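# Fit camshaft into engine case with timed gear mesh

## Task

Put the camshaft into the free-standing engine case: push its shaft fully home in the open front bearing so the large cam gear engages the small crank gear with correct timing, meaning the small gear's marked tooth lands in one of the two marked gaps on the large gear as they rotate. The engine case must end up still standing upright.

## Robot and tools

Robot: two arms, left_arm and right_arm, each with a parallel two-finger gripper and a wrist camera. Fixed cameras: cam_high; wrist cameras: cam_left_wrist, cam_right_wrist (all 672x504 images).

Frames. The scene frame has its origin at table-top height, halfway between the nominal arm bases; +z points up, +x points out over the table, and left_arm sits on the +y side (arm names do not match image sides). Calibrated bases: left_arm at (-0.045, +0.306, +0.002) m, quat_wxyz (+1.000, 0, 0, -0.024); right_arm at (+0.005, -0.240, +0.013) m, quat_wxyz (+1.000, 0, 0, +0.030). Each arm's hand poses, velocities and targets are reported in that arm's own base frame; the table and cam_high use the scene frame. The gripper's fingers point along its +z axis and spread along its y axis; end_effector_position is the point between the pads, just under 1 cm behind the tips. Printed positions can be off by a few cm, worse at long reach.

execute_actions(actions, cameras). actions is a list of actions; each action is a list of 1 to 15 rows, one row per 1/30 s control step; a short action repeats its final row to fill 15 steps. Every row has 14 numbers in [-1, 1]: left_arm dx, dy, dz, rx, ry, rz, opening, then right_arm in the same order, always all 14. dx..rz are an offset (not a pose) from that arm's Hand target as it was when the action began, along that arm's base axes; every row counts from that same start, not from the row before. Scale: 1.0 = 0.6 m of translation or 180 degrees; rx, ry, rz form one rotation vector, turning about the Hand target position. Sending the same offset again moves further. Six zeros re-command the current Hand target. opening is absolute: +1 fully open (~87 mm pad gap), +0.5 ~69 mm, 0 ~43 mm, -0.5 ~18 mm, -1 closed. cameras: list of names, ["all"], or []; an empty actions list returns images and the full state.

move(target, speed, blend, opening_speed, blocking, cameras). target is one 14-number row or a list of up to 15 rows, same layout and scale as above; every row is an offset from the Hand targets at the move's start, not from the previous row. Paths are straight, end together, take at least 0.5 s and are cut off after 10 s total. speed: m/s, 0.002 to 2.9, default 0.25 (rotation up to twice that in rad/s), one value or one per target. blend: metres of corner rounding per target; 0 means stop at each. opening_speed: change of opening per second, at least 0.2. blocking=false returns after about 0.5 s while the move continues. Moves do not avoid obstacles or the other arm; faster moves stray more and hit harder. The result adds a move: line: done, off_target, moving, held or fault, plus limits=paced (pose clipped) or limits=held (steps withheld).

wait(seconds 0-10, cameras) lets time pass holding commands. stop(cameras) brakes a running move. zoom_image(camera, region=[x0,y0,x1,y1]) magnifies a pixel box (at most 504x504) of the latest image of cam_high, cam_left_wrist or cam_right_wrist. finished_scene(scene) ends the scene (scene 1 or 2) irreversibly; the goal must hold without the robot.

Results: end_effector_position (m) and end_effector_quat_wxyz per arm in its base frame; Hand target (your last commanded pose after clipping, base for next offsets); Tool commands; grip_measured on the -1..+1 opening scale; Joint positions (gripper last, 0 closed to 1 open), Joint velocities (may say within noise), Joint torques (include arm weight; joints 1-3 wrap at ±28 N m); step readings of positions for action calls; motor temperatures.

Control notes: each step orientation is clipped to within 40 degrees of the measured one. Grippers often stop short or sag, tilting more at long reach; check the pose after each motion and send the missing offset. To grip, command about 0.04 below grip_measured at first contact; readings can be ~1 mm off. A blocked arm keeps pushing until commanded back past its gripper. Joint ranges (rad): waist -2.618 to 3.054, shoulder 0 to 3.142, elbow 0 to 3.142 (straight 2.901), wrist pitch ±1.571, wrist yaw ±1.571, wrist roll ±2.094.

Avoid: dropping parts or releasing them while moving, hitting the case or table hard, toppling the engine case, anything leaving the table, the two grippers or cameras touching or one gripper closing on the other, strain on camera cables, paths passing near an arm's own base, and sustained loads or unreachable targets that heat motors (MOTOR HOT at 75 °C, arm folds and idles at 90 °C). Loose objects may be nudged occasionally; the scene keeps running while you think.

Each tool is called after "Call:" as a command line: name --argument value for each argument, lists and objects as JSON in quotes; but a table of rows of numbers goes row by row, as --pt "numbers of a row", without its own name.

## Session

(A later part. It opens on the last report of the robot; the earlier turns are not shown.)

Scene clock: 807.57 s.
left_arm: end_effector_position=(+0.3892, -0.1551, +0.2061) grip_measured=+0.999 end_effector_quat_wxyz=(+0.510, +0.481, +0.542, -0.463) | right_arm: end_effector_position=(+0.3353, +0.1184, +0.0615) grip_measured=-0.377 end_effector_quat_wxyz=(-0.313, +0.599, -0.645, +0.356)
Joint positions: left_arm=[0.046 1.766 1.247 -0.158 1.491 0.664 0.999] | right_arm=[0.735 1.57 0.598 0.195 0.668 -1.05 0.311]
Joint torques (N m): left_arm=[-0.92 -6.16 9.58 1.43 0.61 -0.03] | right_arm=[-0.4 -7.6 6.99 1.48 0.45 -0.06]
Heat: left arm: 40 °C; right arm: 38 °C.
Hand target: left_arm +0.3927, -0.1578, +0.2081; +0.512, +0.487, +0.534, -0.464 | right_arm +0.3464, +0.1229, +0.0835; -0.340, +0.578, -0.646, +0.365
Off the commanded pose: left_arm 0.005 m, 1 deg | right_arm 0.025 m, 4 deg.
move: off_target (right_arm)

Call:
move --target '[0,0,0,0,0,0,1, 0.003,0,-0.001,0,0,0,-0.75]' --speed 0.05 --cameras '["all"]'

Call:
zoom_image --camera "cam_left_wrist" --region '[220, 80, 420, 280]'

Call:
zoom_image --camera "cam_high" --region '[220, 190, 320, 290]'

Scene clock: 813.70 s.
left_arm: end_effector_position=(+0.3892, -0.1551, +0.2061) grip_measured=+0.999 end_effector_quat_wxyz=(+0.510, +0.481, +0.542, -0.463) | right_arm: end_effector_position=(+0.3357, +0.1173, +0.0616) grip_measured=-0.377 end_effector_quat_wxyz=(-0.312, +0.599, -0.645, +0.357)
Joint positions: left_arm=[0.046 1.766 1.247 -0.158 1.491 0.664 0.999] | right_arm=[0.732 1.57 0.598 0.195 0.668 -1.053 0.311]
Joint torques (N m): left_arm=[-0.91 -6.17 9.58 1.43 0.62 -0.03] | right_arm=[-0.51 -7.05 7.21 1.53 0.41 -0.08]
Heat: left arm: 40 °C; right arm: 38 °C.
Hand target: left_arm +0.3927, -0.1578, +0.2081; +0.512, +0.487, +0.534, -0.464 | right_arm +0.3482, +0.1229, +0.0829; -0.340, +0.578, -0.646, +0.365
Off the commanded pose: left_arm 0.005 m, 1 deg | right_arm 0.025 m, 4 deg.
move: off_target (right_arm)

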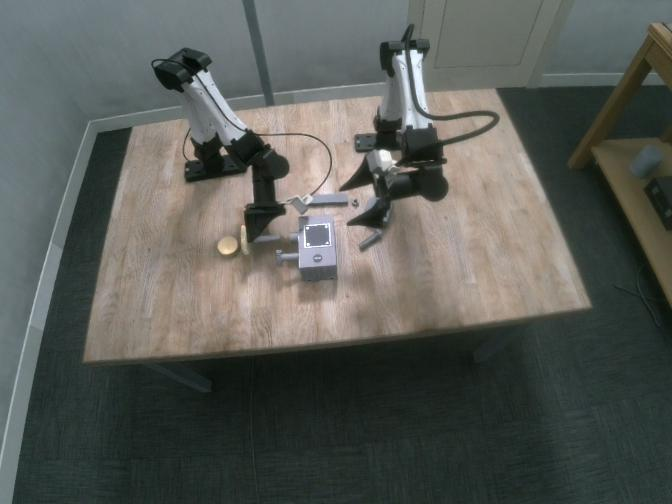

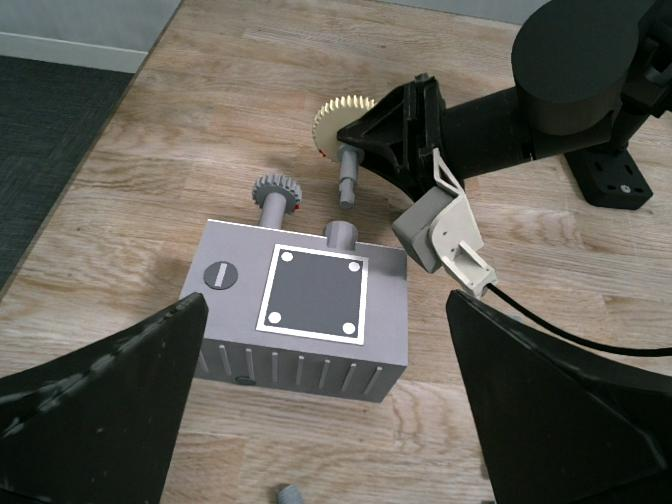

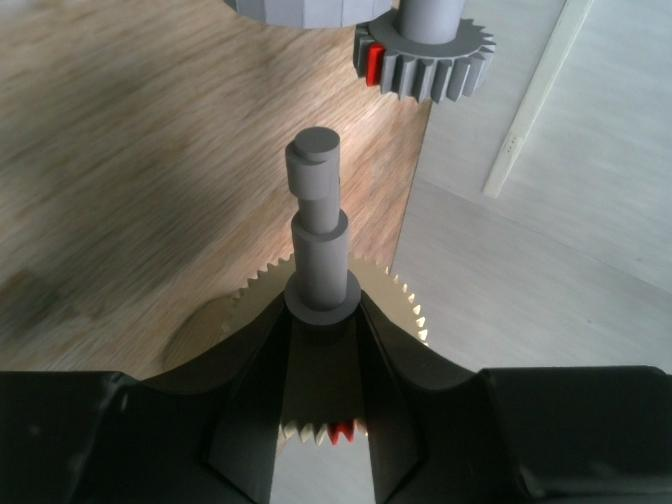

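Scaled by 2.520 from the camera's 672x504 image, which has a finer 960x720 frame.

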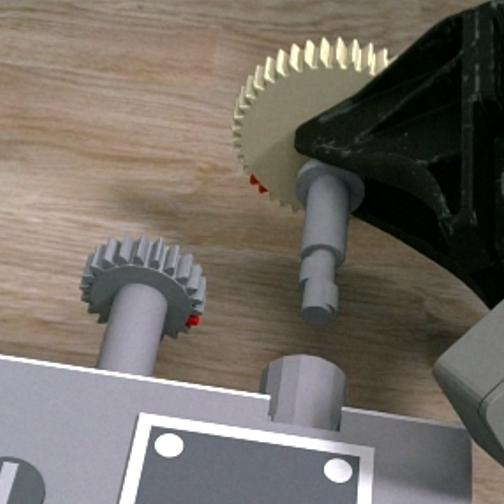

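Scaled by 5.040 from the camera's 672x504 image, which has a finer 960x720 frame.

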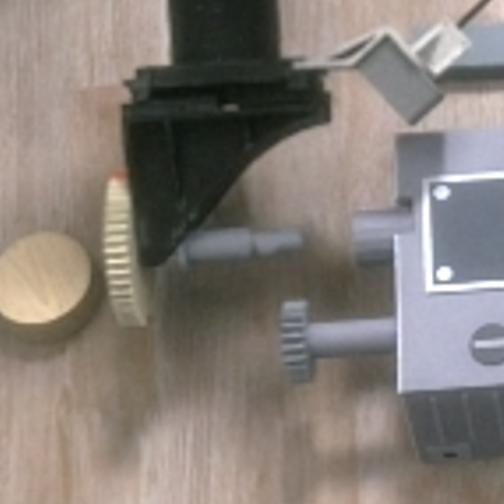

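Call:
move --target '[0,0,0,0,0,0,1, 0.005,0.001,-0.006,0.0078,0,0.0056,-0.75]' --speed 0.05 --cameras '["all"]'

Call:
zoom_image --camera "cam_left_wrist" --region '[220, 80, 420, 280]'

Call:
zoom_image --camera "cam_high" --region '[220, 190, 320, 290]'

Scene clock: 832.17 s.
left_arm: end_effector_position=(+0.3892, -0.1551, +0.2061) grip_measured=+0.999 end_effector_quat_wxyz=(+0.510, +0.481, +0.542, -0.463) | right_arm: end_effector_position=(+0.3390, +0.1173, +0.0605) grip_measured=-0.377 end_effector_quat_wxyz=(-0.317, +0.601, -0.646, +0.349)
Joint positions: left_arm=[0.046 1.766 1.247 -0.158 1.491 0.664 0.999] | right_arm=[0.715 1.57 0.598 0.207 0.638 -1.063 0.311]
Joint torques (N m): left_arm=[-0.91 -6.17 9.58 1.42 0.61 -0.03] | right_arm=[-0.47 -6.9 6.12 1.81 0.31 -0.05]
Heat: left arm: 41 °C; right arm: 39 °C.
Hand target: left_arm +0.3927, -0.1578, +0.2081; +0.512, +0.487, +0.534, -0.464 | right_arm +0.3512, +0.1236, +0.0793; -0.351, +0.580, -0.645, +0.354
Off the commanded pose: left_arm 0.005 m, 1 deg | right_arm 0.023 m, 5 deg.
move: off_target (right_arm)

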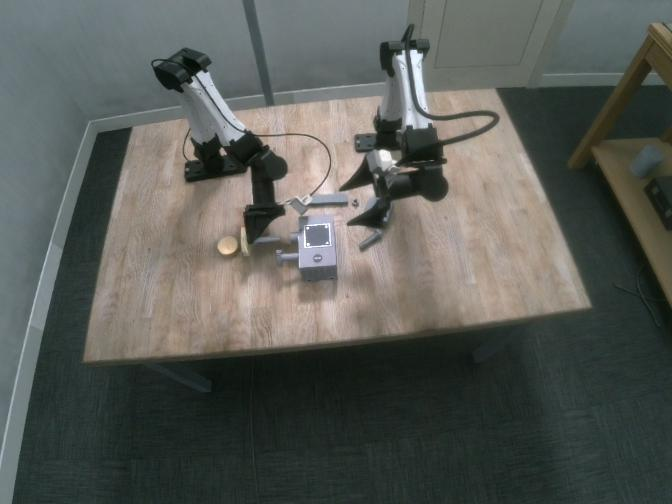

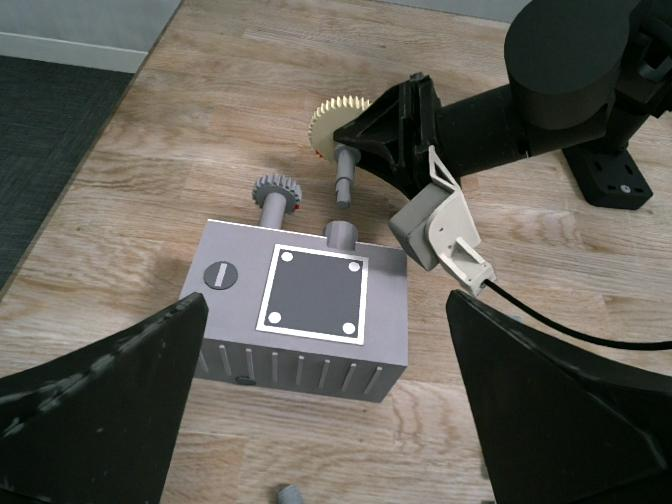

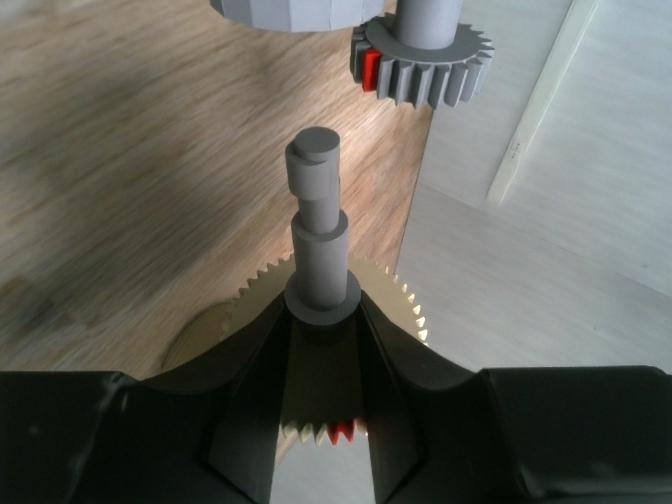

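Scaled by 2.520 from the camera's 672x504 image, which has a finer 960x720 frame.

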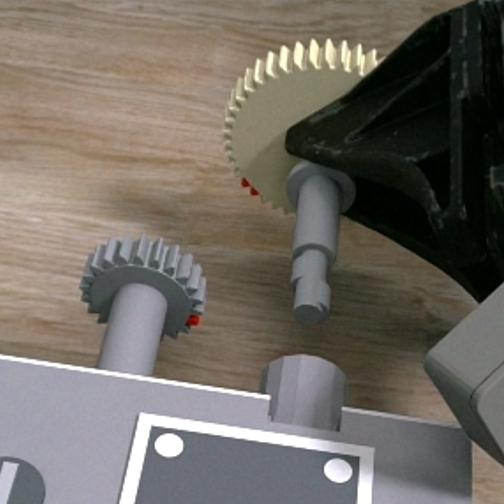

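Scaled by 5.040 from the camera's 672x504 image, which has a finer 960x720 frame.

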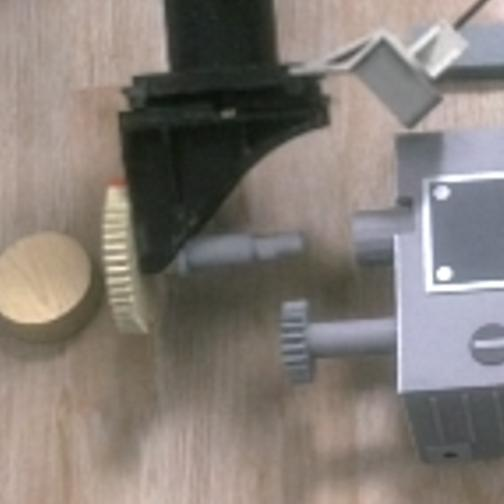

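Call:
move --target '[0,0,0,0,0,0,1, 0.0028,0.0367,-0.003,0,0,0,-0.75]' --speed 0.04 --cameras '["all"]'

Call:
zoom_image --camera "cam_left_wrist" --region '[220, 80, 420, 280]'

Call:
zoom_image --camera "cam_high" --region '[220, 190, 320, 290]'

Scene clock: 850.57 s.
left_arm: end_effector_position=(+0.3892, -0.1551, +0.2061) grip_measured=+0.999 end_effector_quat_wxyz=(+0.510, +0.481, +0.542, -0.463) | right_arm: end_effector_position=(+0.3438, +0.1373, +0.0633) grip_measured=-0.377 end_effector_quat_wxyz=(-0.329, +0.597, -0.644, +0.347)
Joint positions: left_arm=[0.046 1.766 1.247 -0.158 1.491 0.664 0.999] | right_arm=[0.756 1.616 0.65 0.207 0.661 -1.031 0.311]
Joint torques (N m): left_arm=[-0.91 -6.17 9.55 1.43 0.61 -0.03] | right_arm=[0.81 -5.34 7.15 1.56 0.52 0.04]
Motor temperatures (°C): left_arm=[23 32 41 38 27 25 24] | right_arm=[25 33 40 39 27 26 30]
Heat: left arm: 41 °C; right arm: 40 °C.
Hand target: left_arm +0.3927, -0.1578, +0.2081; +0.512, +0.487, +0.534, -0.464 | right_arm +0.3528, +0.1455, +0.0775; -0.350, +0.580, -0.645, +0.354
Off the commanded pose: left_arm 0.005 m, 1 deg | right_arm 0.019 m, 3 deg.
move: off_target (right_arm)

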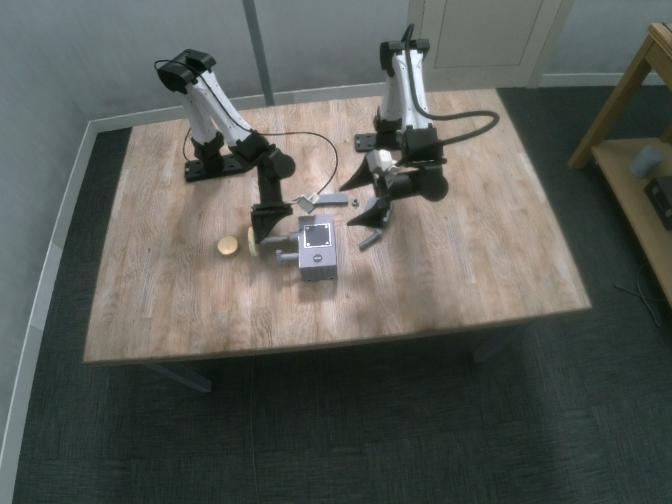

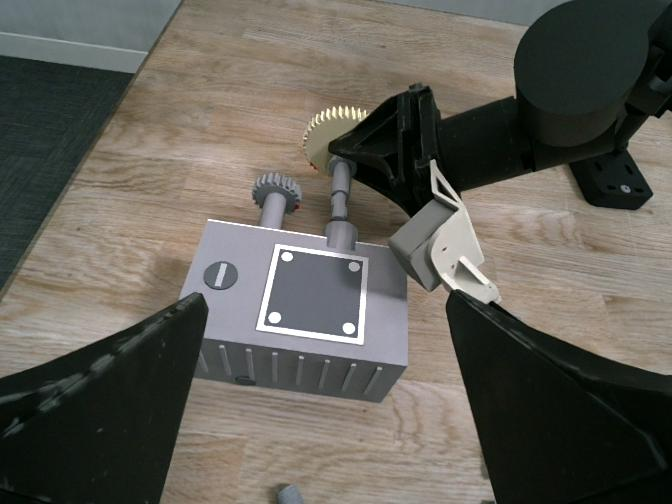

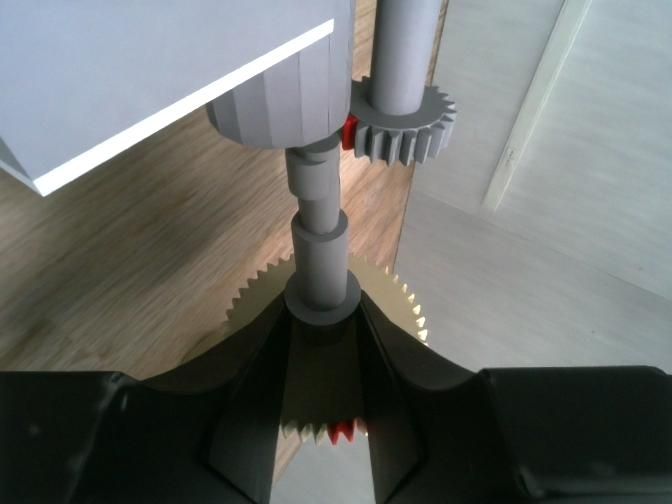

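Scaled by 2.520 from the camera's 672x504 image, which has a finer 960x720 frame.

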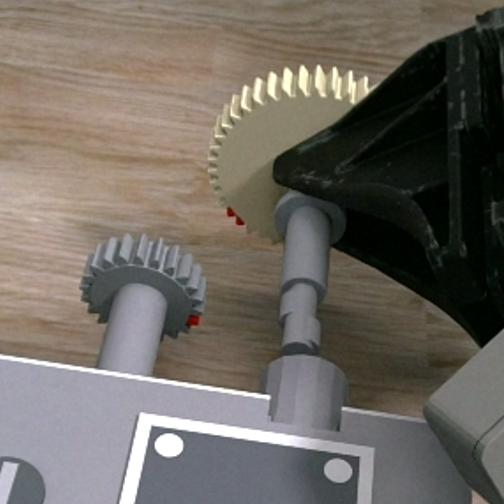

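Scaled by 5.040 from the camera's 672x504 image, which has a finer 960x720 frame.

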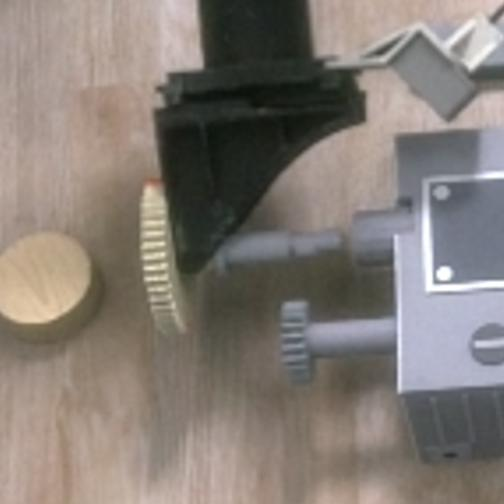

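Call:
move --target '[0,0,0,0,0,0,1, -0.004,-0.003,-0.012,0,0,0,-0.75]' --speed 0.04 --cameras '["all"]'

Call:
zoom_image --camera "cam_left_wrist" --region '[220, 80, 420, 280]'

Call:
zoom_image --camera "cam_high" --region '[220, 190, 320, 290]'

Call:
zoom_image --camera "cam_right_wrist" --region '[160, 0, 480, 320]'

Scene clock: 866.33 s.
left_arm: end_effector_position=(+0.3892, -0.1551, +0.2061) grip_measured=+0.999 end_effector_quat_wxyz=(+0.510, +0.481, +0.542, -0.463) | right_arm: end_effector_position=(+0.3441, +0.1375, +0.0603) grip_measured=-0.377 end_effector_quat_wxyz=(-0.328, +0.597, -0.645, +0.347)
Joint positions: left_arm=[0.046 1.766 1.247 -0.158 1.491 0.664 0.999] | right_arm=[0.756 1.628 0.65 0.215 0.662 -1.029 0.311]
Joint torques (N m): left_arm=[-0.91 -6.17 9.58 1.43 0.61 -0.03] | right_arm=[0.91 -5.41 5.34 1.8 0.52 0.05]
Heat: left arm: 41 °C; right arm: 39 °C.
Hand target: left_arm +0.3927, -0.1578, +0.2081; +0.512, +0.487, +0.534, -0.464 | right_arm +0.3505, +0.1437, +0.0702; -0.351, +0.580, -0.645, +0.354
Off the commanded pose: left_arm 0.005 m, 1 deg | right_arm 0.013 m, 3 deg.
move: off_target (right_arm)

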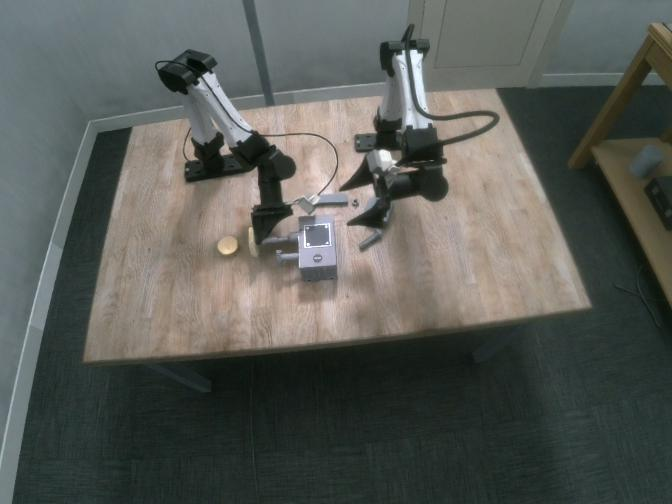

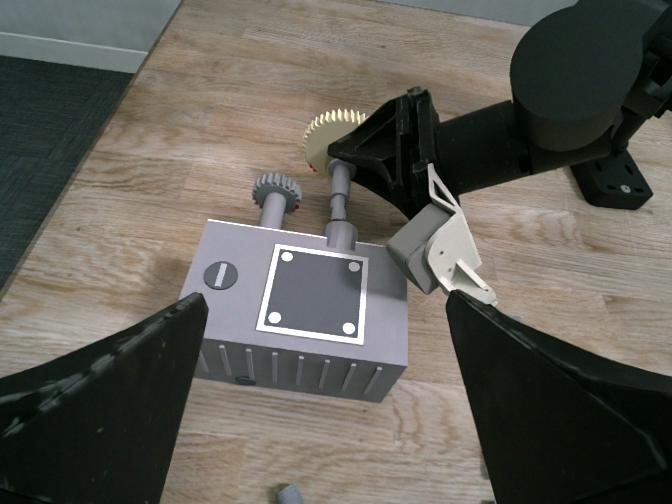

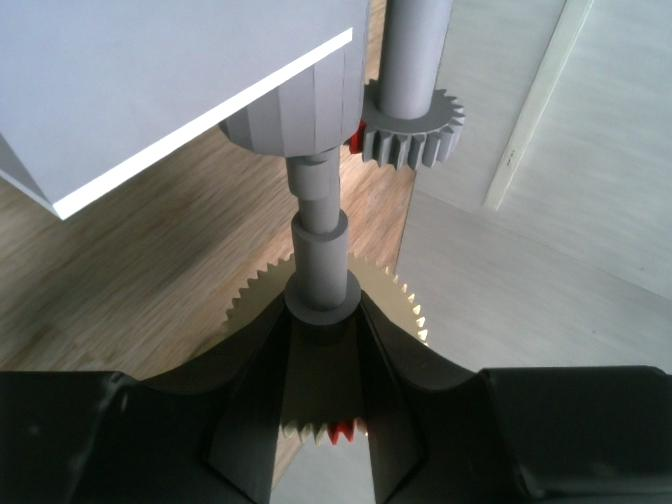

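Scaled by 2.520 from the camera's 672x504 image, which has a finer 960x720 frame.

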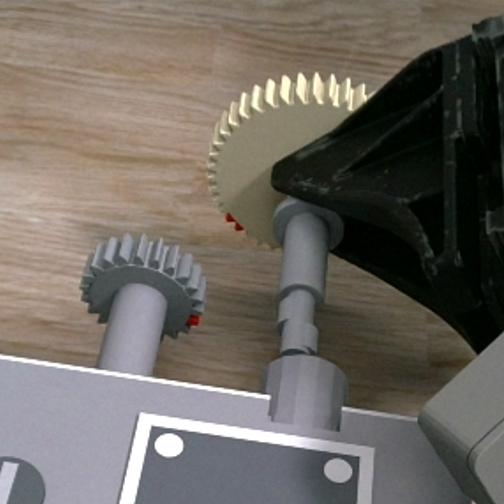

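Scaled by 5.040 from the camera's 672x504 image, which has a finer 960x720 frame.

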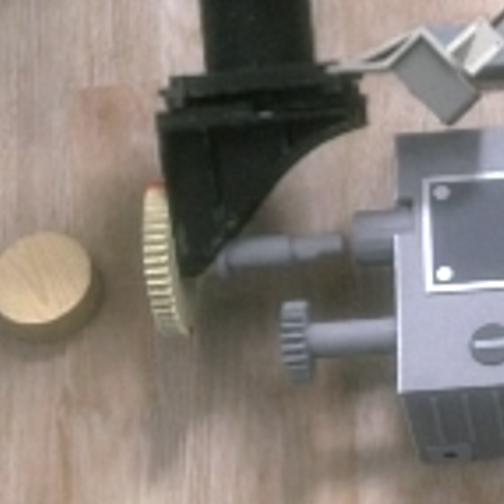

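Scaled by 1.575 from the camera's 672x504 image, which has a finer 960x720 frame.

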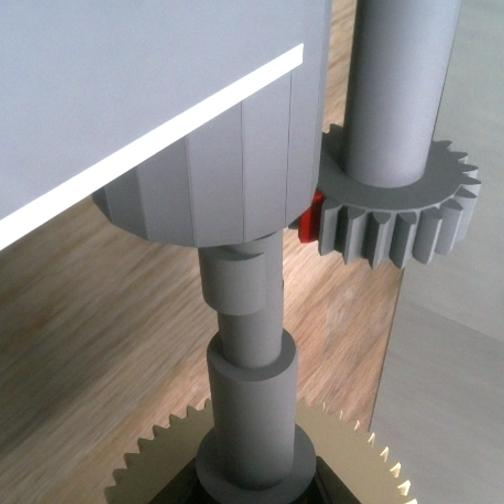

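Call:
move --target '[0,0,0,0,0,0,1, -0.009,0.000,-0.005,0,0,0,-0.75]' --speed 0.04 --cameras '["all"]'

Call:
zoom_image --camera "cam_left_wrist" --region '[220, 80, 420, 280]'

Call:
zoom_image --camera "cam_high" --region '[220, 190, 320, 290]'

Call:
zoom_image --camera "cam_right_wrist" --region '[160, 0, 480, 320]'

Scene clock: 876.77 s.
left_arm: end_effector_position=(+0.3892, -0.1551, +0.2061) grip_measured=+0.999 end_effector_quat_wxyz=(+0.510, +0.481, +0.542, -0.463) | right_arm: end_effector_position=(+0.3428, +0.1413, +0.0616) grip_measured=-0.377 end_effector_quat_wxyz=(-0.334, +0.594, -0.645, +0.347)
Joint positions: left_arm=[0.046 1.766 1.247 -0.158 1.491 0.664 0.999] | right_arm=[0.769 1.628 0.65 0.222 0.672 -1.018 0.311]
Joint torques (N m): left_arm=[-0.91 -6.16 9.57 1.43 0.61 -0.03] | right_arm=[0.85 -5.67 4.01 1.81 0.56 0.06]
Heat: left arm: 41 °C; right arm: 40 °C.
Hand target: left_arm +0.3927, -0.1578, +0.2081; +0.512, +0.487, +0.534, -0.464 | right_arm +0.3450, +0.1436, +0.0672; -0.350, +0.580, -0.645, +0.354
Off the commanded pose: left_arm 0.005 m, 1 deg | right_arm 0.006 m, 3 deg.
move: off_target (right_arm)

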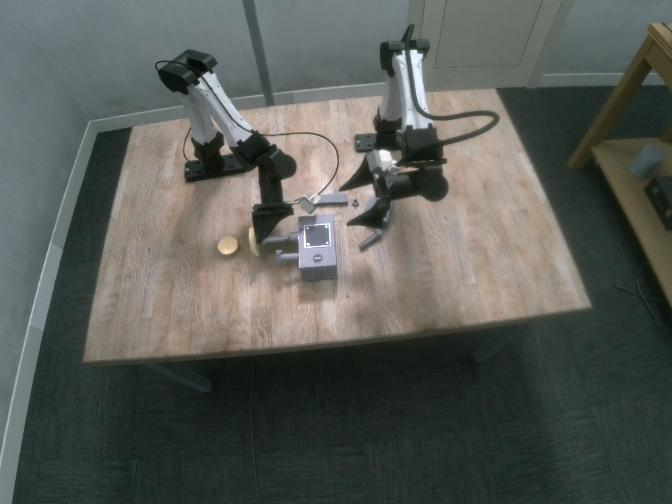

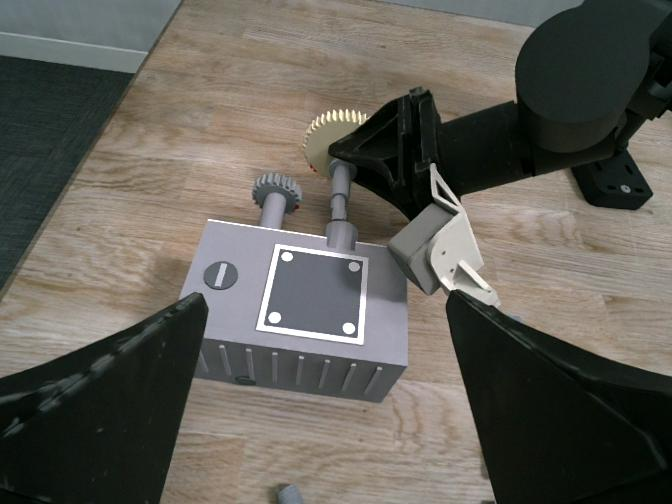

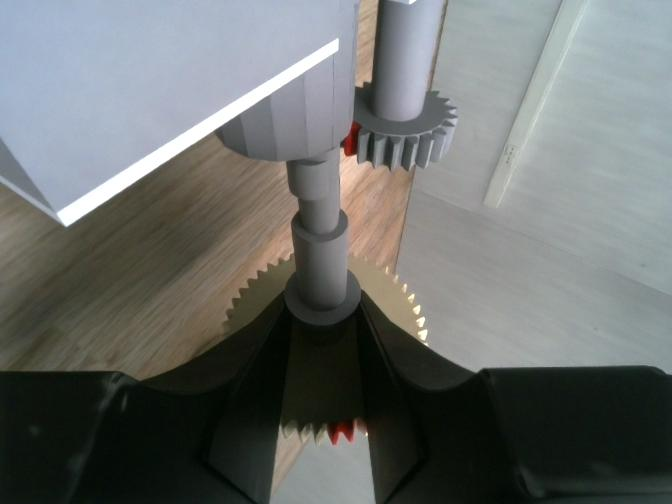

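Scaled by 2.520 from the camera's 672x504 image, which has a finer 960x720 frame.

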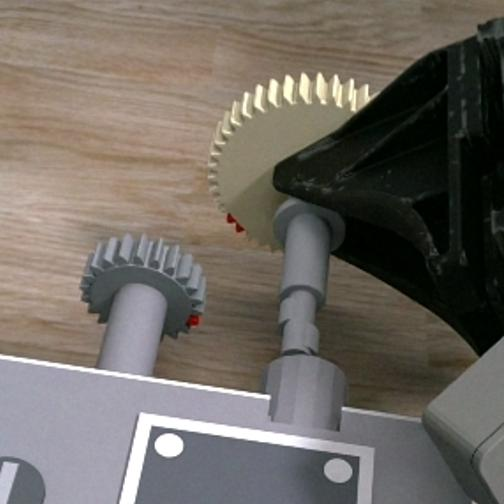

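Scaled by 5.040 from the camera's 672x504 image, which has a finer 960x720 frame.

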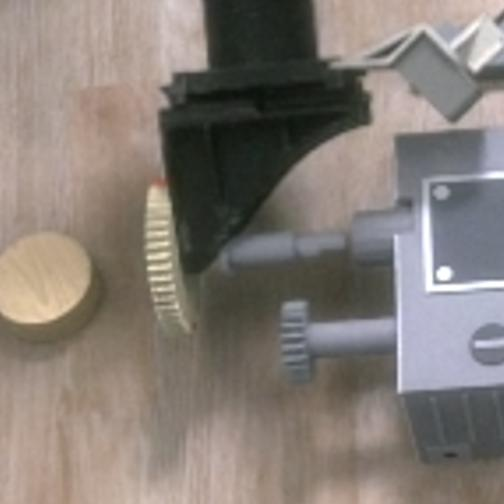

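Scaled by 1.575 from the camera's 672x504 image, which has a finer 960x720 frame.

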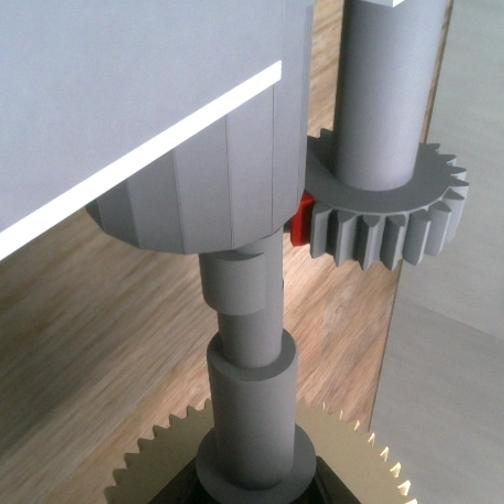

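Call:
move --target '[0,0,0,0,0,0,1, -0.0067,-0.021,-0.0087,0,0,0,-0.75]' --speed 0.05 --cameras '[]'

Scene clock: 883.57 s.
left_arm: end_effector_position=(+0.3892, -0.1551, +0.2061) grip_measured=+0.999 end_effector_quat_wxyz=(+0.510, +0.481, +0.542, -0.463) | right_arm: end_effector_position=(+0.3357, +0.1303, +0.0501) grip_measured=-0.377 end_effector_quat_wxyz=(-0.326, +0.596, -0.645, +0.349)
Joint positions: left_arm=[0.046 1.766 1.247 -0.158 1.491 0.664 0.999] | right_arm=[0.761 1.628 0.593 0.269 0.672 -1.025 0.311]
Joint torques (N m): left_arm=[-0.91 -6.16 9.57 1.43 0.62 -0.03] | right_arm=[-0.46 -7.66 3.82 1.79 0.33 -0.06]
Heat: left arm: 41 °C; right arm: 40 °C.
Hand target: left_arm +0.3927, -0.1578, +0.2081; +0.512, +0.487, +0.534, -0.464 | right_arm +0.3411, +0.1310, +0.0621; -0.350, +0.580, -0.645, +0.354
Off the commanded pose: left_arm 0.005 m, 1 deg | right_arm 0.013 m, 3 deg.
move: off_target (right_arm)
No camera images: "cameras" was empty.

Call:
move --target '[0,0,0,0,0,0,1, 0.0067,0,0.012,0,0,0,-0.75]' --speed 0.05 --cameras '[]'

Scene clock: 888.33 s.
left_arm: end_effector_position=(+0.3892, -0.1551, +0.2061) grip_measured=+0.999 end_effector_quat_wxyz=(+0.510, +0.481, +0.542, -0.463) | right_arm: end_effector_position=(+0.3377, +0.1283, +0.0533) grip_measured=-0.377 end_effector_quat_wxyz=(-0.329, +0.594, -0.645, +0.350)
Joint positions: left_arm=[0.046 1.766 1.247 -0.158 1.491 0.664 0.999] | right_arm=[0.751 1.617 0.593 0.269 0.666 -1.034 0.311]
Joint torques (N m): left_arm=[-0.91 -6.17 9.58 1.43 0.61 -0.03] | right_arm=[-0.51 -7.92 5.5 1.54 0.33 -0.07]
Heat: left arm: 41 °C; right arm: 39 °C.
Hand target: left_arm +0.3927, -0.1578, +0.2081; +0.512, +0.487, +0.534, -0.464 | right_arm +0.3451, +0.1310, +0.0692; -0.350, +0.580, -0.645, +0.354
Off the commanded pose: left_arm 0.005 m, 1 deg | right_arm 0.018 m, 3 deg.
move: off_target (right_arm)
No camera images: "cameras" was empty.

Call:
move --target '[0,0,0,0,0,0,1, 0.005,0.002,0.008,0,0,0,-0.75]' --speed 0.05 --cameras '["all"]'

Call:
zoom_image --camera "cam_left_wrist" --region '[220, 80, 420, 280]'

Call:
zoom_image --camera "cam_high" --region '[220, 190, 320, 290]'

Call:
zoom_image --camera "cam_right_wrist" --region '[160, 0, 480, 320]'

Scene clock: 899.00 s.
left_arm: end_effector_position=(+0.3892, -0.1551, +0.2061) grip_measured=+0.999 end_effector_quat_wxyz=(+0.510, +0.481, +0.542, -0.463) | right_arm: end_effector_position=(+0.3363, +0.1258, +0.0526) grip_measured=-0.377 end_effector_quat_wxyz=(-0.322, +0.598, -0.645, +0.350)
Joint positions: left_arm=[0.046 1.766 1.247 -0.158 1.491 0.664 0.999] | right_arm=[0.747 1.61 0.593 0.248 0.662 -1.038 0.311]
Joint torques (N m): left_arm=[-0.91 -6.16 9.58 1.42 0.62 -0.03] | right_arm=[-0.51 -7.95 6.91 1.52 0.31 -0.06]
Heat: left arm: 41 °C; right arm: 39 °C.
Hand target: left_arm +0.3927, -0.1578, +0.2081; +0.512, +0.487, +0.534, -0.464 | right_arm +0.3481, +0.1324, +0.0741; -0.351, +0.580, -0.645, +0.354
Off the commanded pose: left_arm 0.005 m, 1 deg | right_arm 0.025 m, 4 deg.
move: off_target (right_arm)

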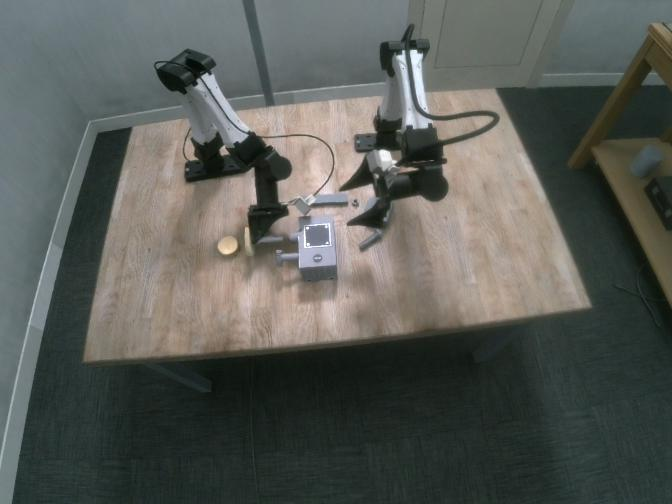

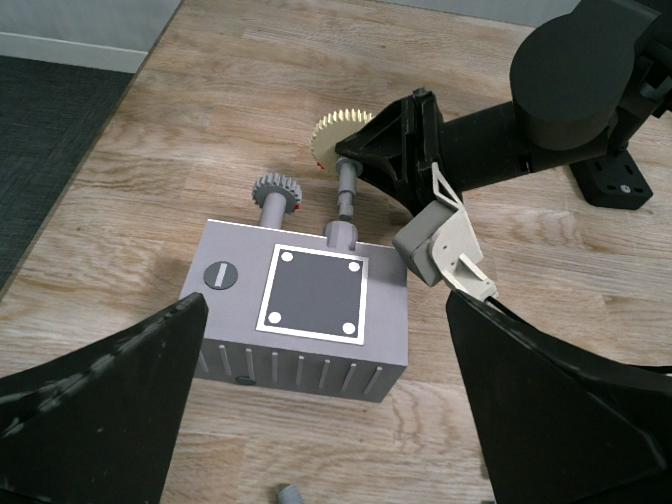

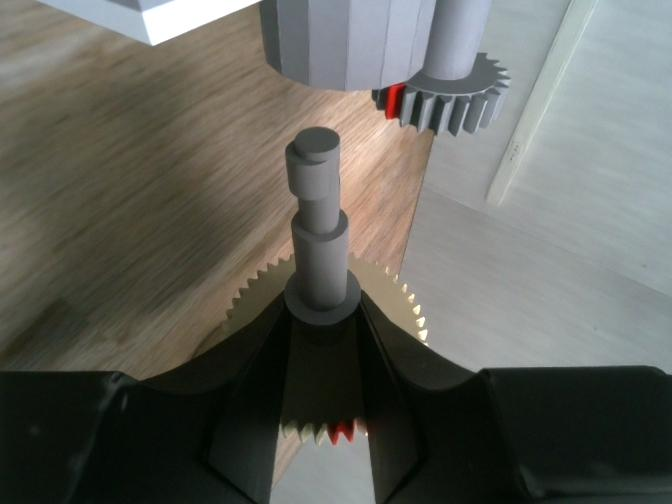

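Scaled by 2.520 from the camera's 672x504 image, which has a finer 960x720 frame.

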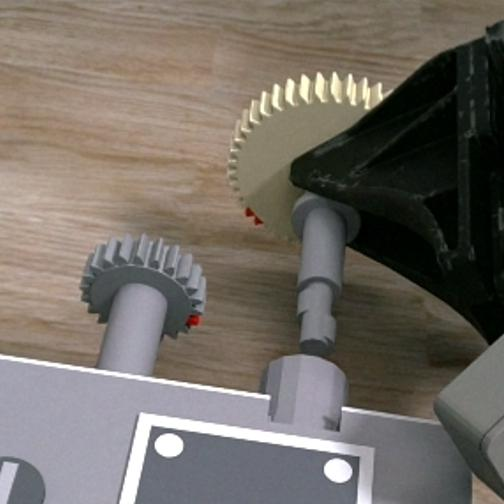

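Scaled by 5.040 from the camera's 672x504 image, which has a finer 960x720 frame.

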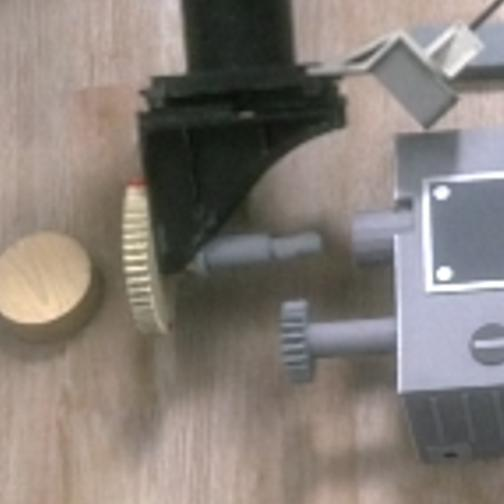

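Scaled by 1.575 from the camera's 672x504 image, which has a finer 960x720 frame.

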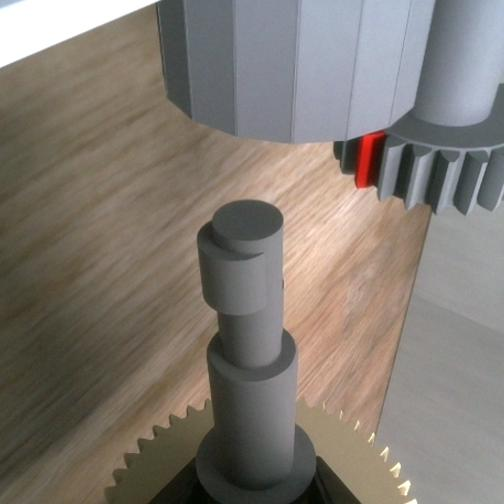

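Call:
move --target '[0,0,0,0,0,0,1, 0.004,0.004,0.007,0,0,0,-0.75]' --speed 0.05 --cameras '[]'

Scene clock: 905.97 s.
left_arm: end_effector_position=(+0.3892, -0.1551, +0.2061) grip_measured=+0.999 end_effector_quat_wxyz=(+0.510, +0.481, +0.542, -0.463) | right_arm: end_effector_position=(+0.3391, +0.1284, +0.0576) grip_measured=-0.377 end_effector_quat_wxyz=(-0.323, +0.598, -0.645, +0.350)
Joint positions: left_arm=[0.046 1.766 1.247 -0.158 1.491 0.664 0.999] | right_arm=[0.747 1.607 0.614 0.226 0.662 -1.038 0.311]
Joint torques (N m): left_arm=[-0.91 -6.17 9.58 1.43 0.61 -0.03] | right_arm=[-0.44 -7.73 6.98 1.51 0.32 -0.07]
Heat: left arm: 41 °C; right arm: 39 °C.
Hand target: left_arm +0.3927, -0.1578, +0.2081; +0.512, +0.487, +0.534, -0.464 | right_arm +0.3505, +0.1347, +0.0782; -0.351, +0.580, -0.645, +0.354
Off the commanded pose: left_arm 0.005 m, 1 deg | right_arm 0.024 m, 4 deg.
move: off_target (right_arm)
No camera images: "cameras" was empty.

Call:
move --target '[0,0,0,0,0,0,1, 0.001,0.023,0.003,0,0,0,-0.75]' --speed 0.04 --cameras '["all"]'

Call:
zoom_image --camera "cam_left_wrist" --region '[220, 80, 420, 280]'

Call:
zoom_image --camera "cam_high" --region '[220, 190, 320, 290]'

Call:
zoom_image --camera "cam_right_wrist" --region '[160, 0, 480, 320]'

Scene clock: 923.20 s.
left_arm: end_effector_position=(+0.3892, -0.1551, +0.2061) grip_measured=+0.999 end_effector_quat_wxyz=(+0.510, +0.481, +0.542, -0.463) | right_arm: end_effector_position=(+0.3431, +0.1410, +0.0668) grip_measured=-0.377 end_effector_quat_wxyz=(-0.332, +0.595, -0.644, +0.347)
Joint positions: left_arm=[0.046 1.766 1.247 -0.158 1.491 0.664 0.999] | right_arm=[0.768 1.612 0.662 0.192 0.671 -1.021 0.311]
Joint torques (N m): left_arm=[-0.91 -6.16 9.58 1.42 0.61 -0.03] | right_arm=[0.81 -5.37 7.08 1.52 0.52 0.08]
Heat: left arm: 42 °C; right arm: 39 °C.
Hand target: left_arm +0.3927, -0.1578, +0.2081; +0.512, +0.487, +0.534, -0.464 | right_arm +0.3510, +0.1484, +0.0799; -0.350, +0.580, -0.645, +0.354
Off the commanded pose: left_arm 0.005 m, 1 deg | right_arm 0.017 m, 3 deg.
move: off_target (right_arm)

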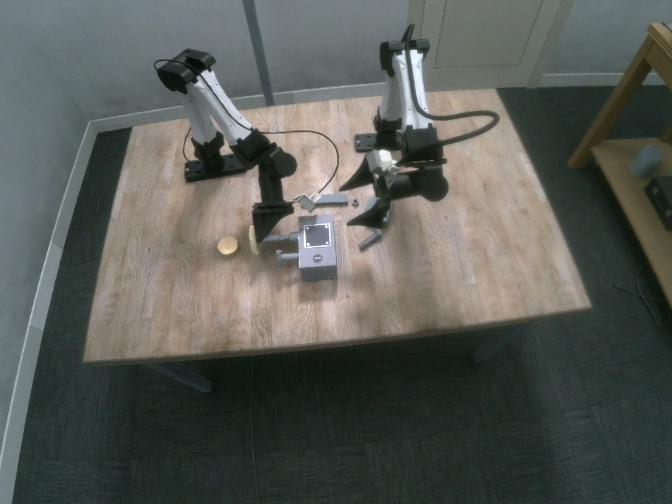

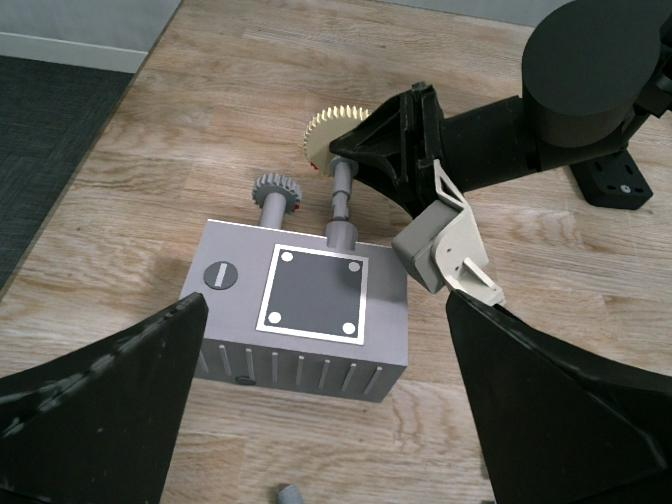

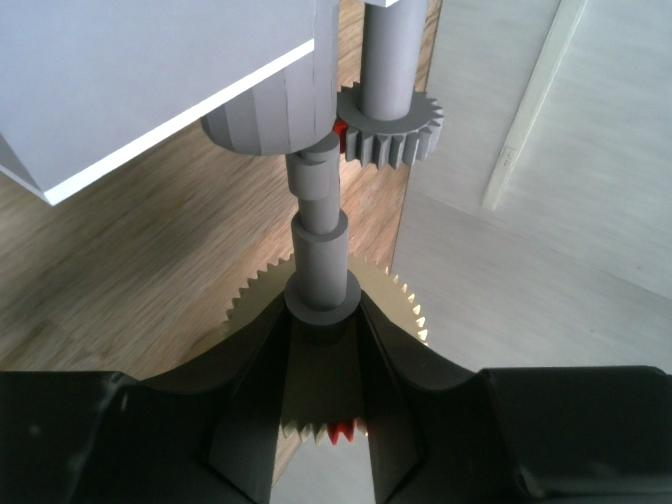

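Scaled by 2.520 from the camera's 672x504 image, which has a finer 960x720 frame.

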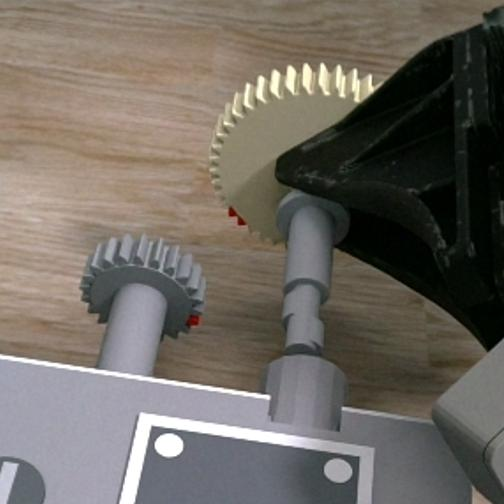

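Scaled by 5.040 from the camera's 672x504 image, which has a finer 960x720 frame.

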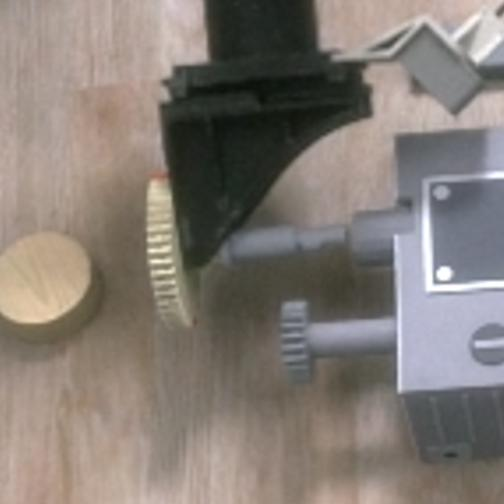

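Scaled by 1.575 from the camera's 672x504 image, which has a finer 960x720 frame.

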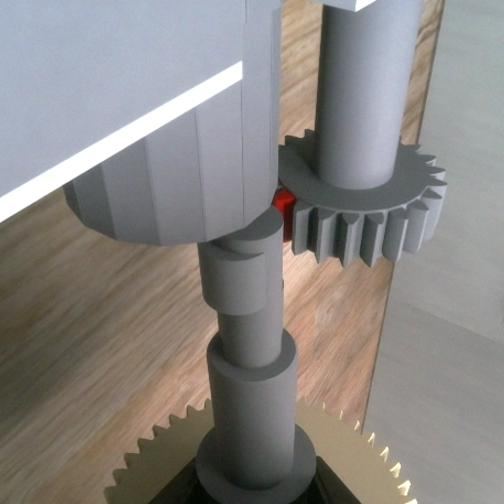

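Call:
move --target '[0,0,0,0,0,0,1, -0.010,-0.010,-0.02,0,0,0,-0.75]' --speed 0.05 --cameras '[]'

Scene clock: 935.20 s.
left_arm: end_effector_position=(+0.3892, -0.1551, +0.2061) grip_measured=+0.999 end_effector_quat_wxyz=(+0.510, +0.481, +0.542, -0.463) | right_arm: end_effector_position=(+0.3427, +0.1406, +0.0634) grip_measured=-0.377 end_effector_quat_wxyz=(-0.335, +0.593, -0.645, +0.347)
Joint positions: left_arm=[0.046 1.766 1.247 -0.158 1.491 0.664 0.999] | right_arm=[0.768 1.62 0.649 0.22 0.671 -1.02 0.311]
Joint torques (N m): left_arm=[-0.91 -6.17 9.55 1.43 0.61 -0.03] | right_arm=[0.75 -5.39 4.03 1.8 0.51 0.05]
Heat: left arm: 42 °C; right arm: 39 °C.
Hand target: left_arm +0.3927, -0.1578, +0.2081; +0.512, +0.487, +0.534, -0.464 | right_arm +0.3451, +0.1425, +0.0682; -0.351, +0.580, -0.645, +0.354
Off the commanded pose: left_arm 0.005 m, 1 deg | right_arm 0.005 m, 2 deg.
move: done
No camera images: "cameras" was empty.

Call:
move --target '[0,0,0,0,0,0,1, -0.006,-0.004,-0.008,0,0,0,-0.75]' --speed 0.05 --cameras '[]'

Scene clock: 939.33 s.
left_arm: end_effector_position=(+0.3892, -0.1551, +0.2061) grip_measured=+0.999 end_effector_quat_wxyz=(+0.510, +0.481, +0.542, -0.463) | right_arm: end_effector_position=(+0.3396, +0.1375, +0.0589) grip_measured=-0.377 end_effector_quat_wxyz=(-0.335, +0.592, -0.645, +0.347)
Joint positions: left_arm=[0.046 1.766 1.247 -0.158 1.491 0.664 0.999] | right_arm=[0.768 1.62 0.624 0.244 0.672 -1.018 0.311]
Joint torques (N m): left_arm=[-0.92 -6.19 9.57 1.43 0.61 -0.03] | right_arm=[1.02 -5.26 3.93 1.82 0.51 0.06]
Heat: left arm: 42 °C; right arm: 39 °C.
Hand target: left_arm +0.3927, -0.1578, +0.2081; +0.512, +0.487, +0.534, -0.464 | right_arm +0.3414, +0.1401, +0.0633; -0.351, +0.580, -0.645, +0.354
Off the commanded pose: left_arm 0.005 m, 1 deg | right_arm 0.006 m, 2 deg.
move: done
No camera images: "cameras" was empty.


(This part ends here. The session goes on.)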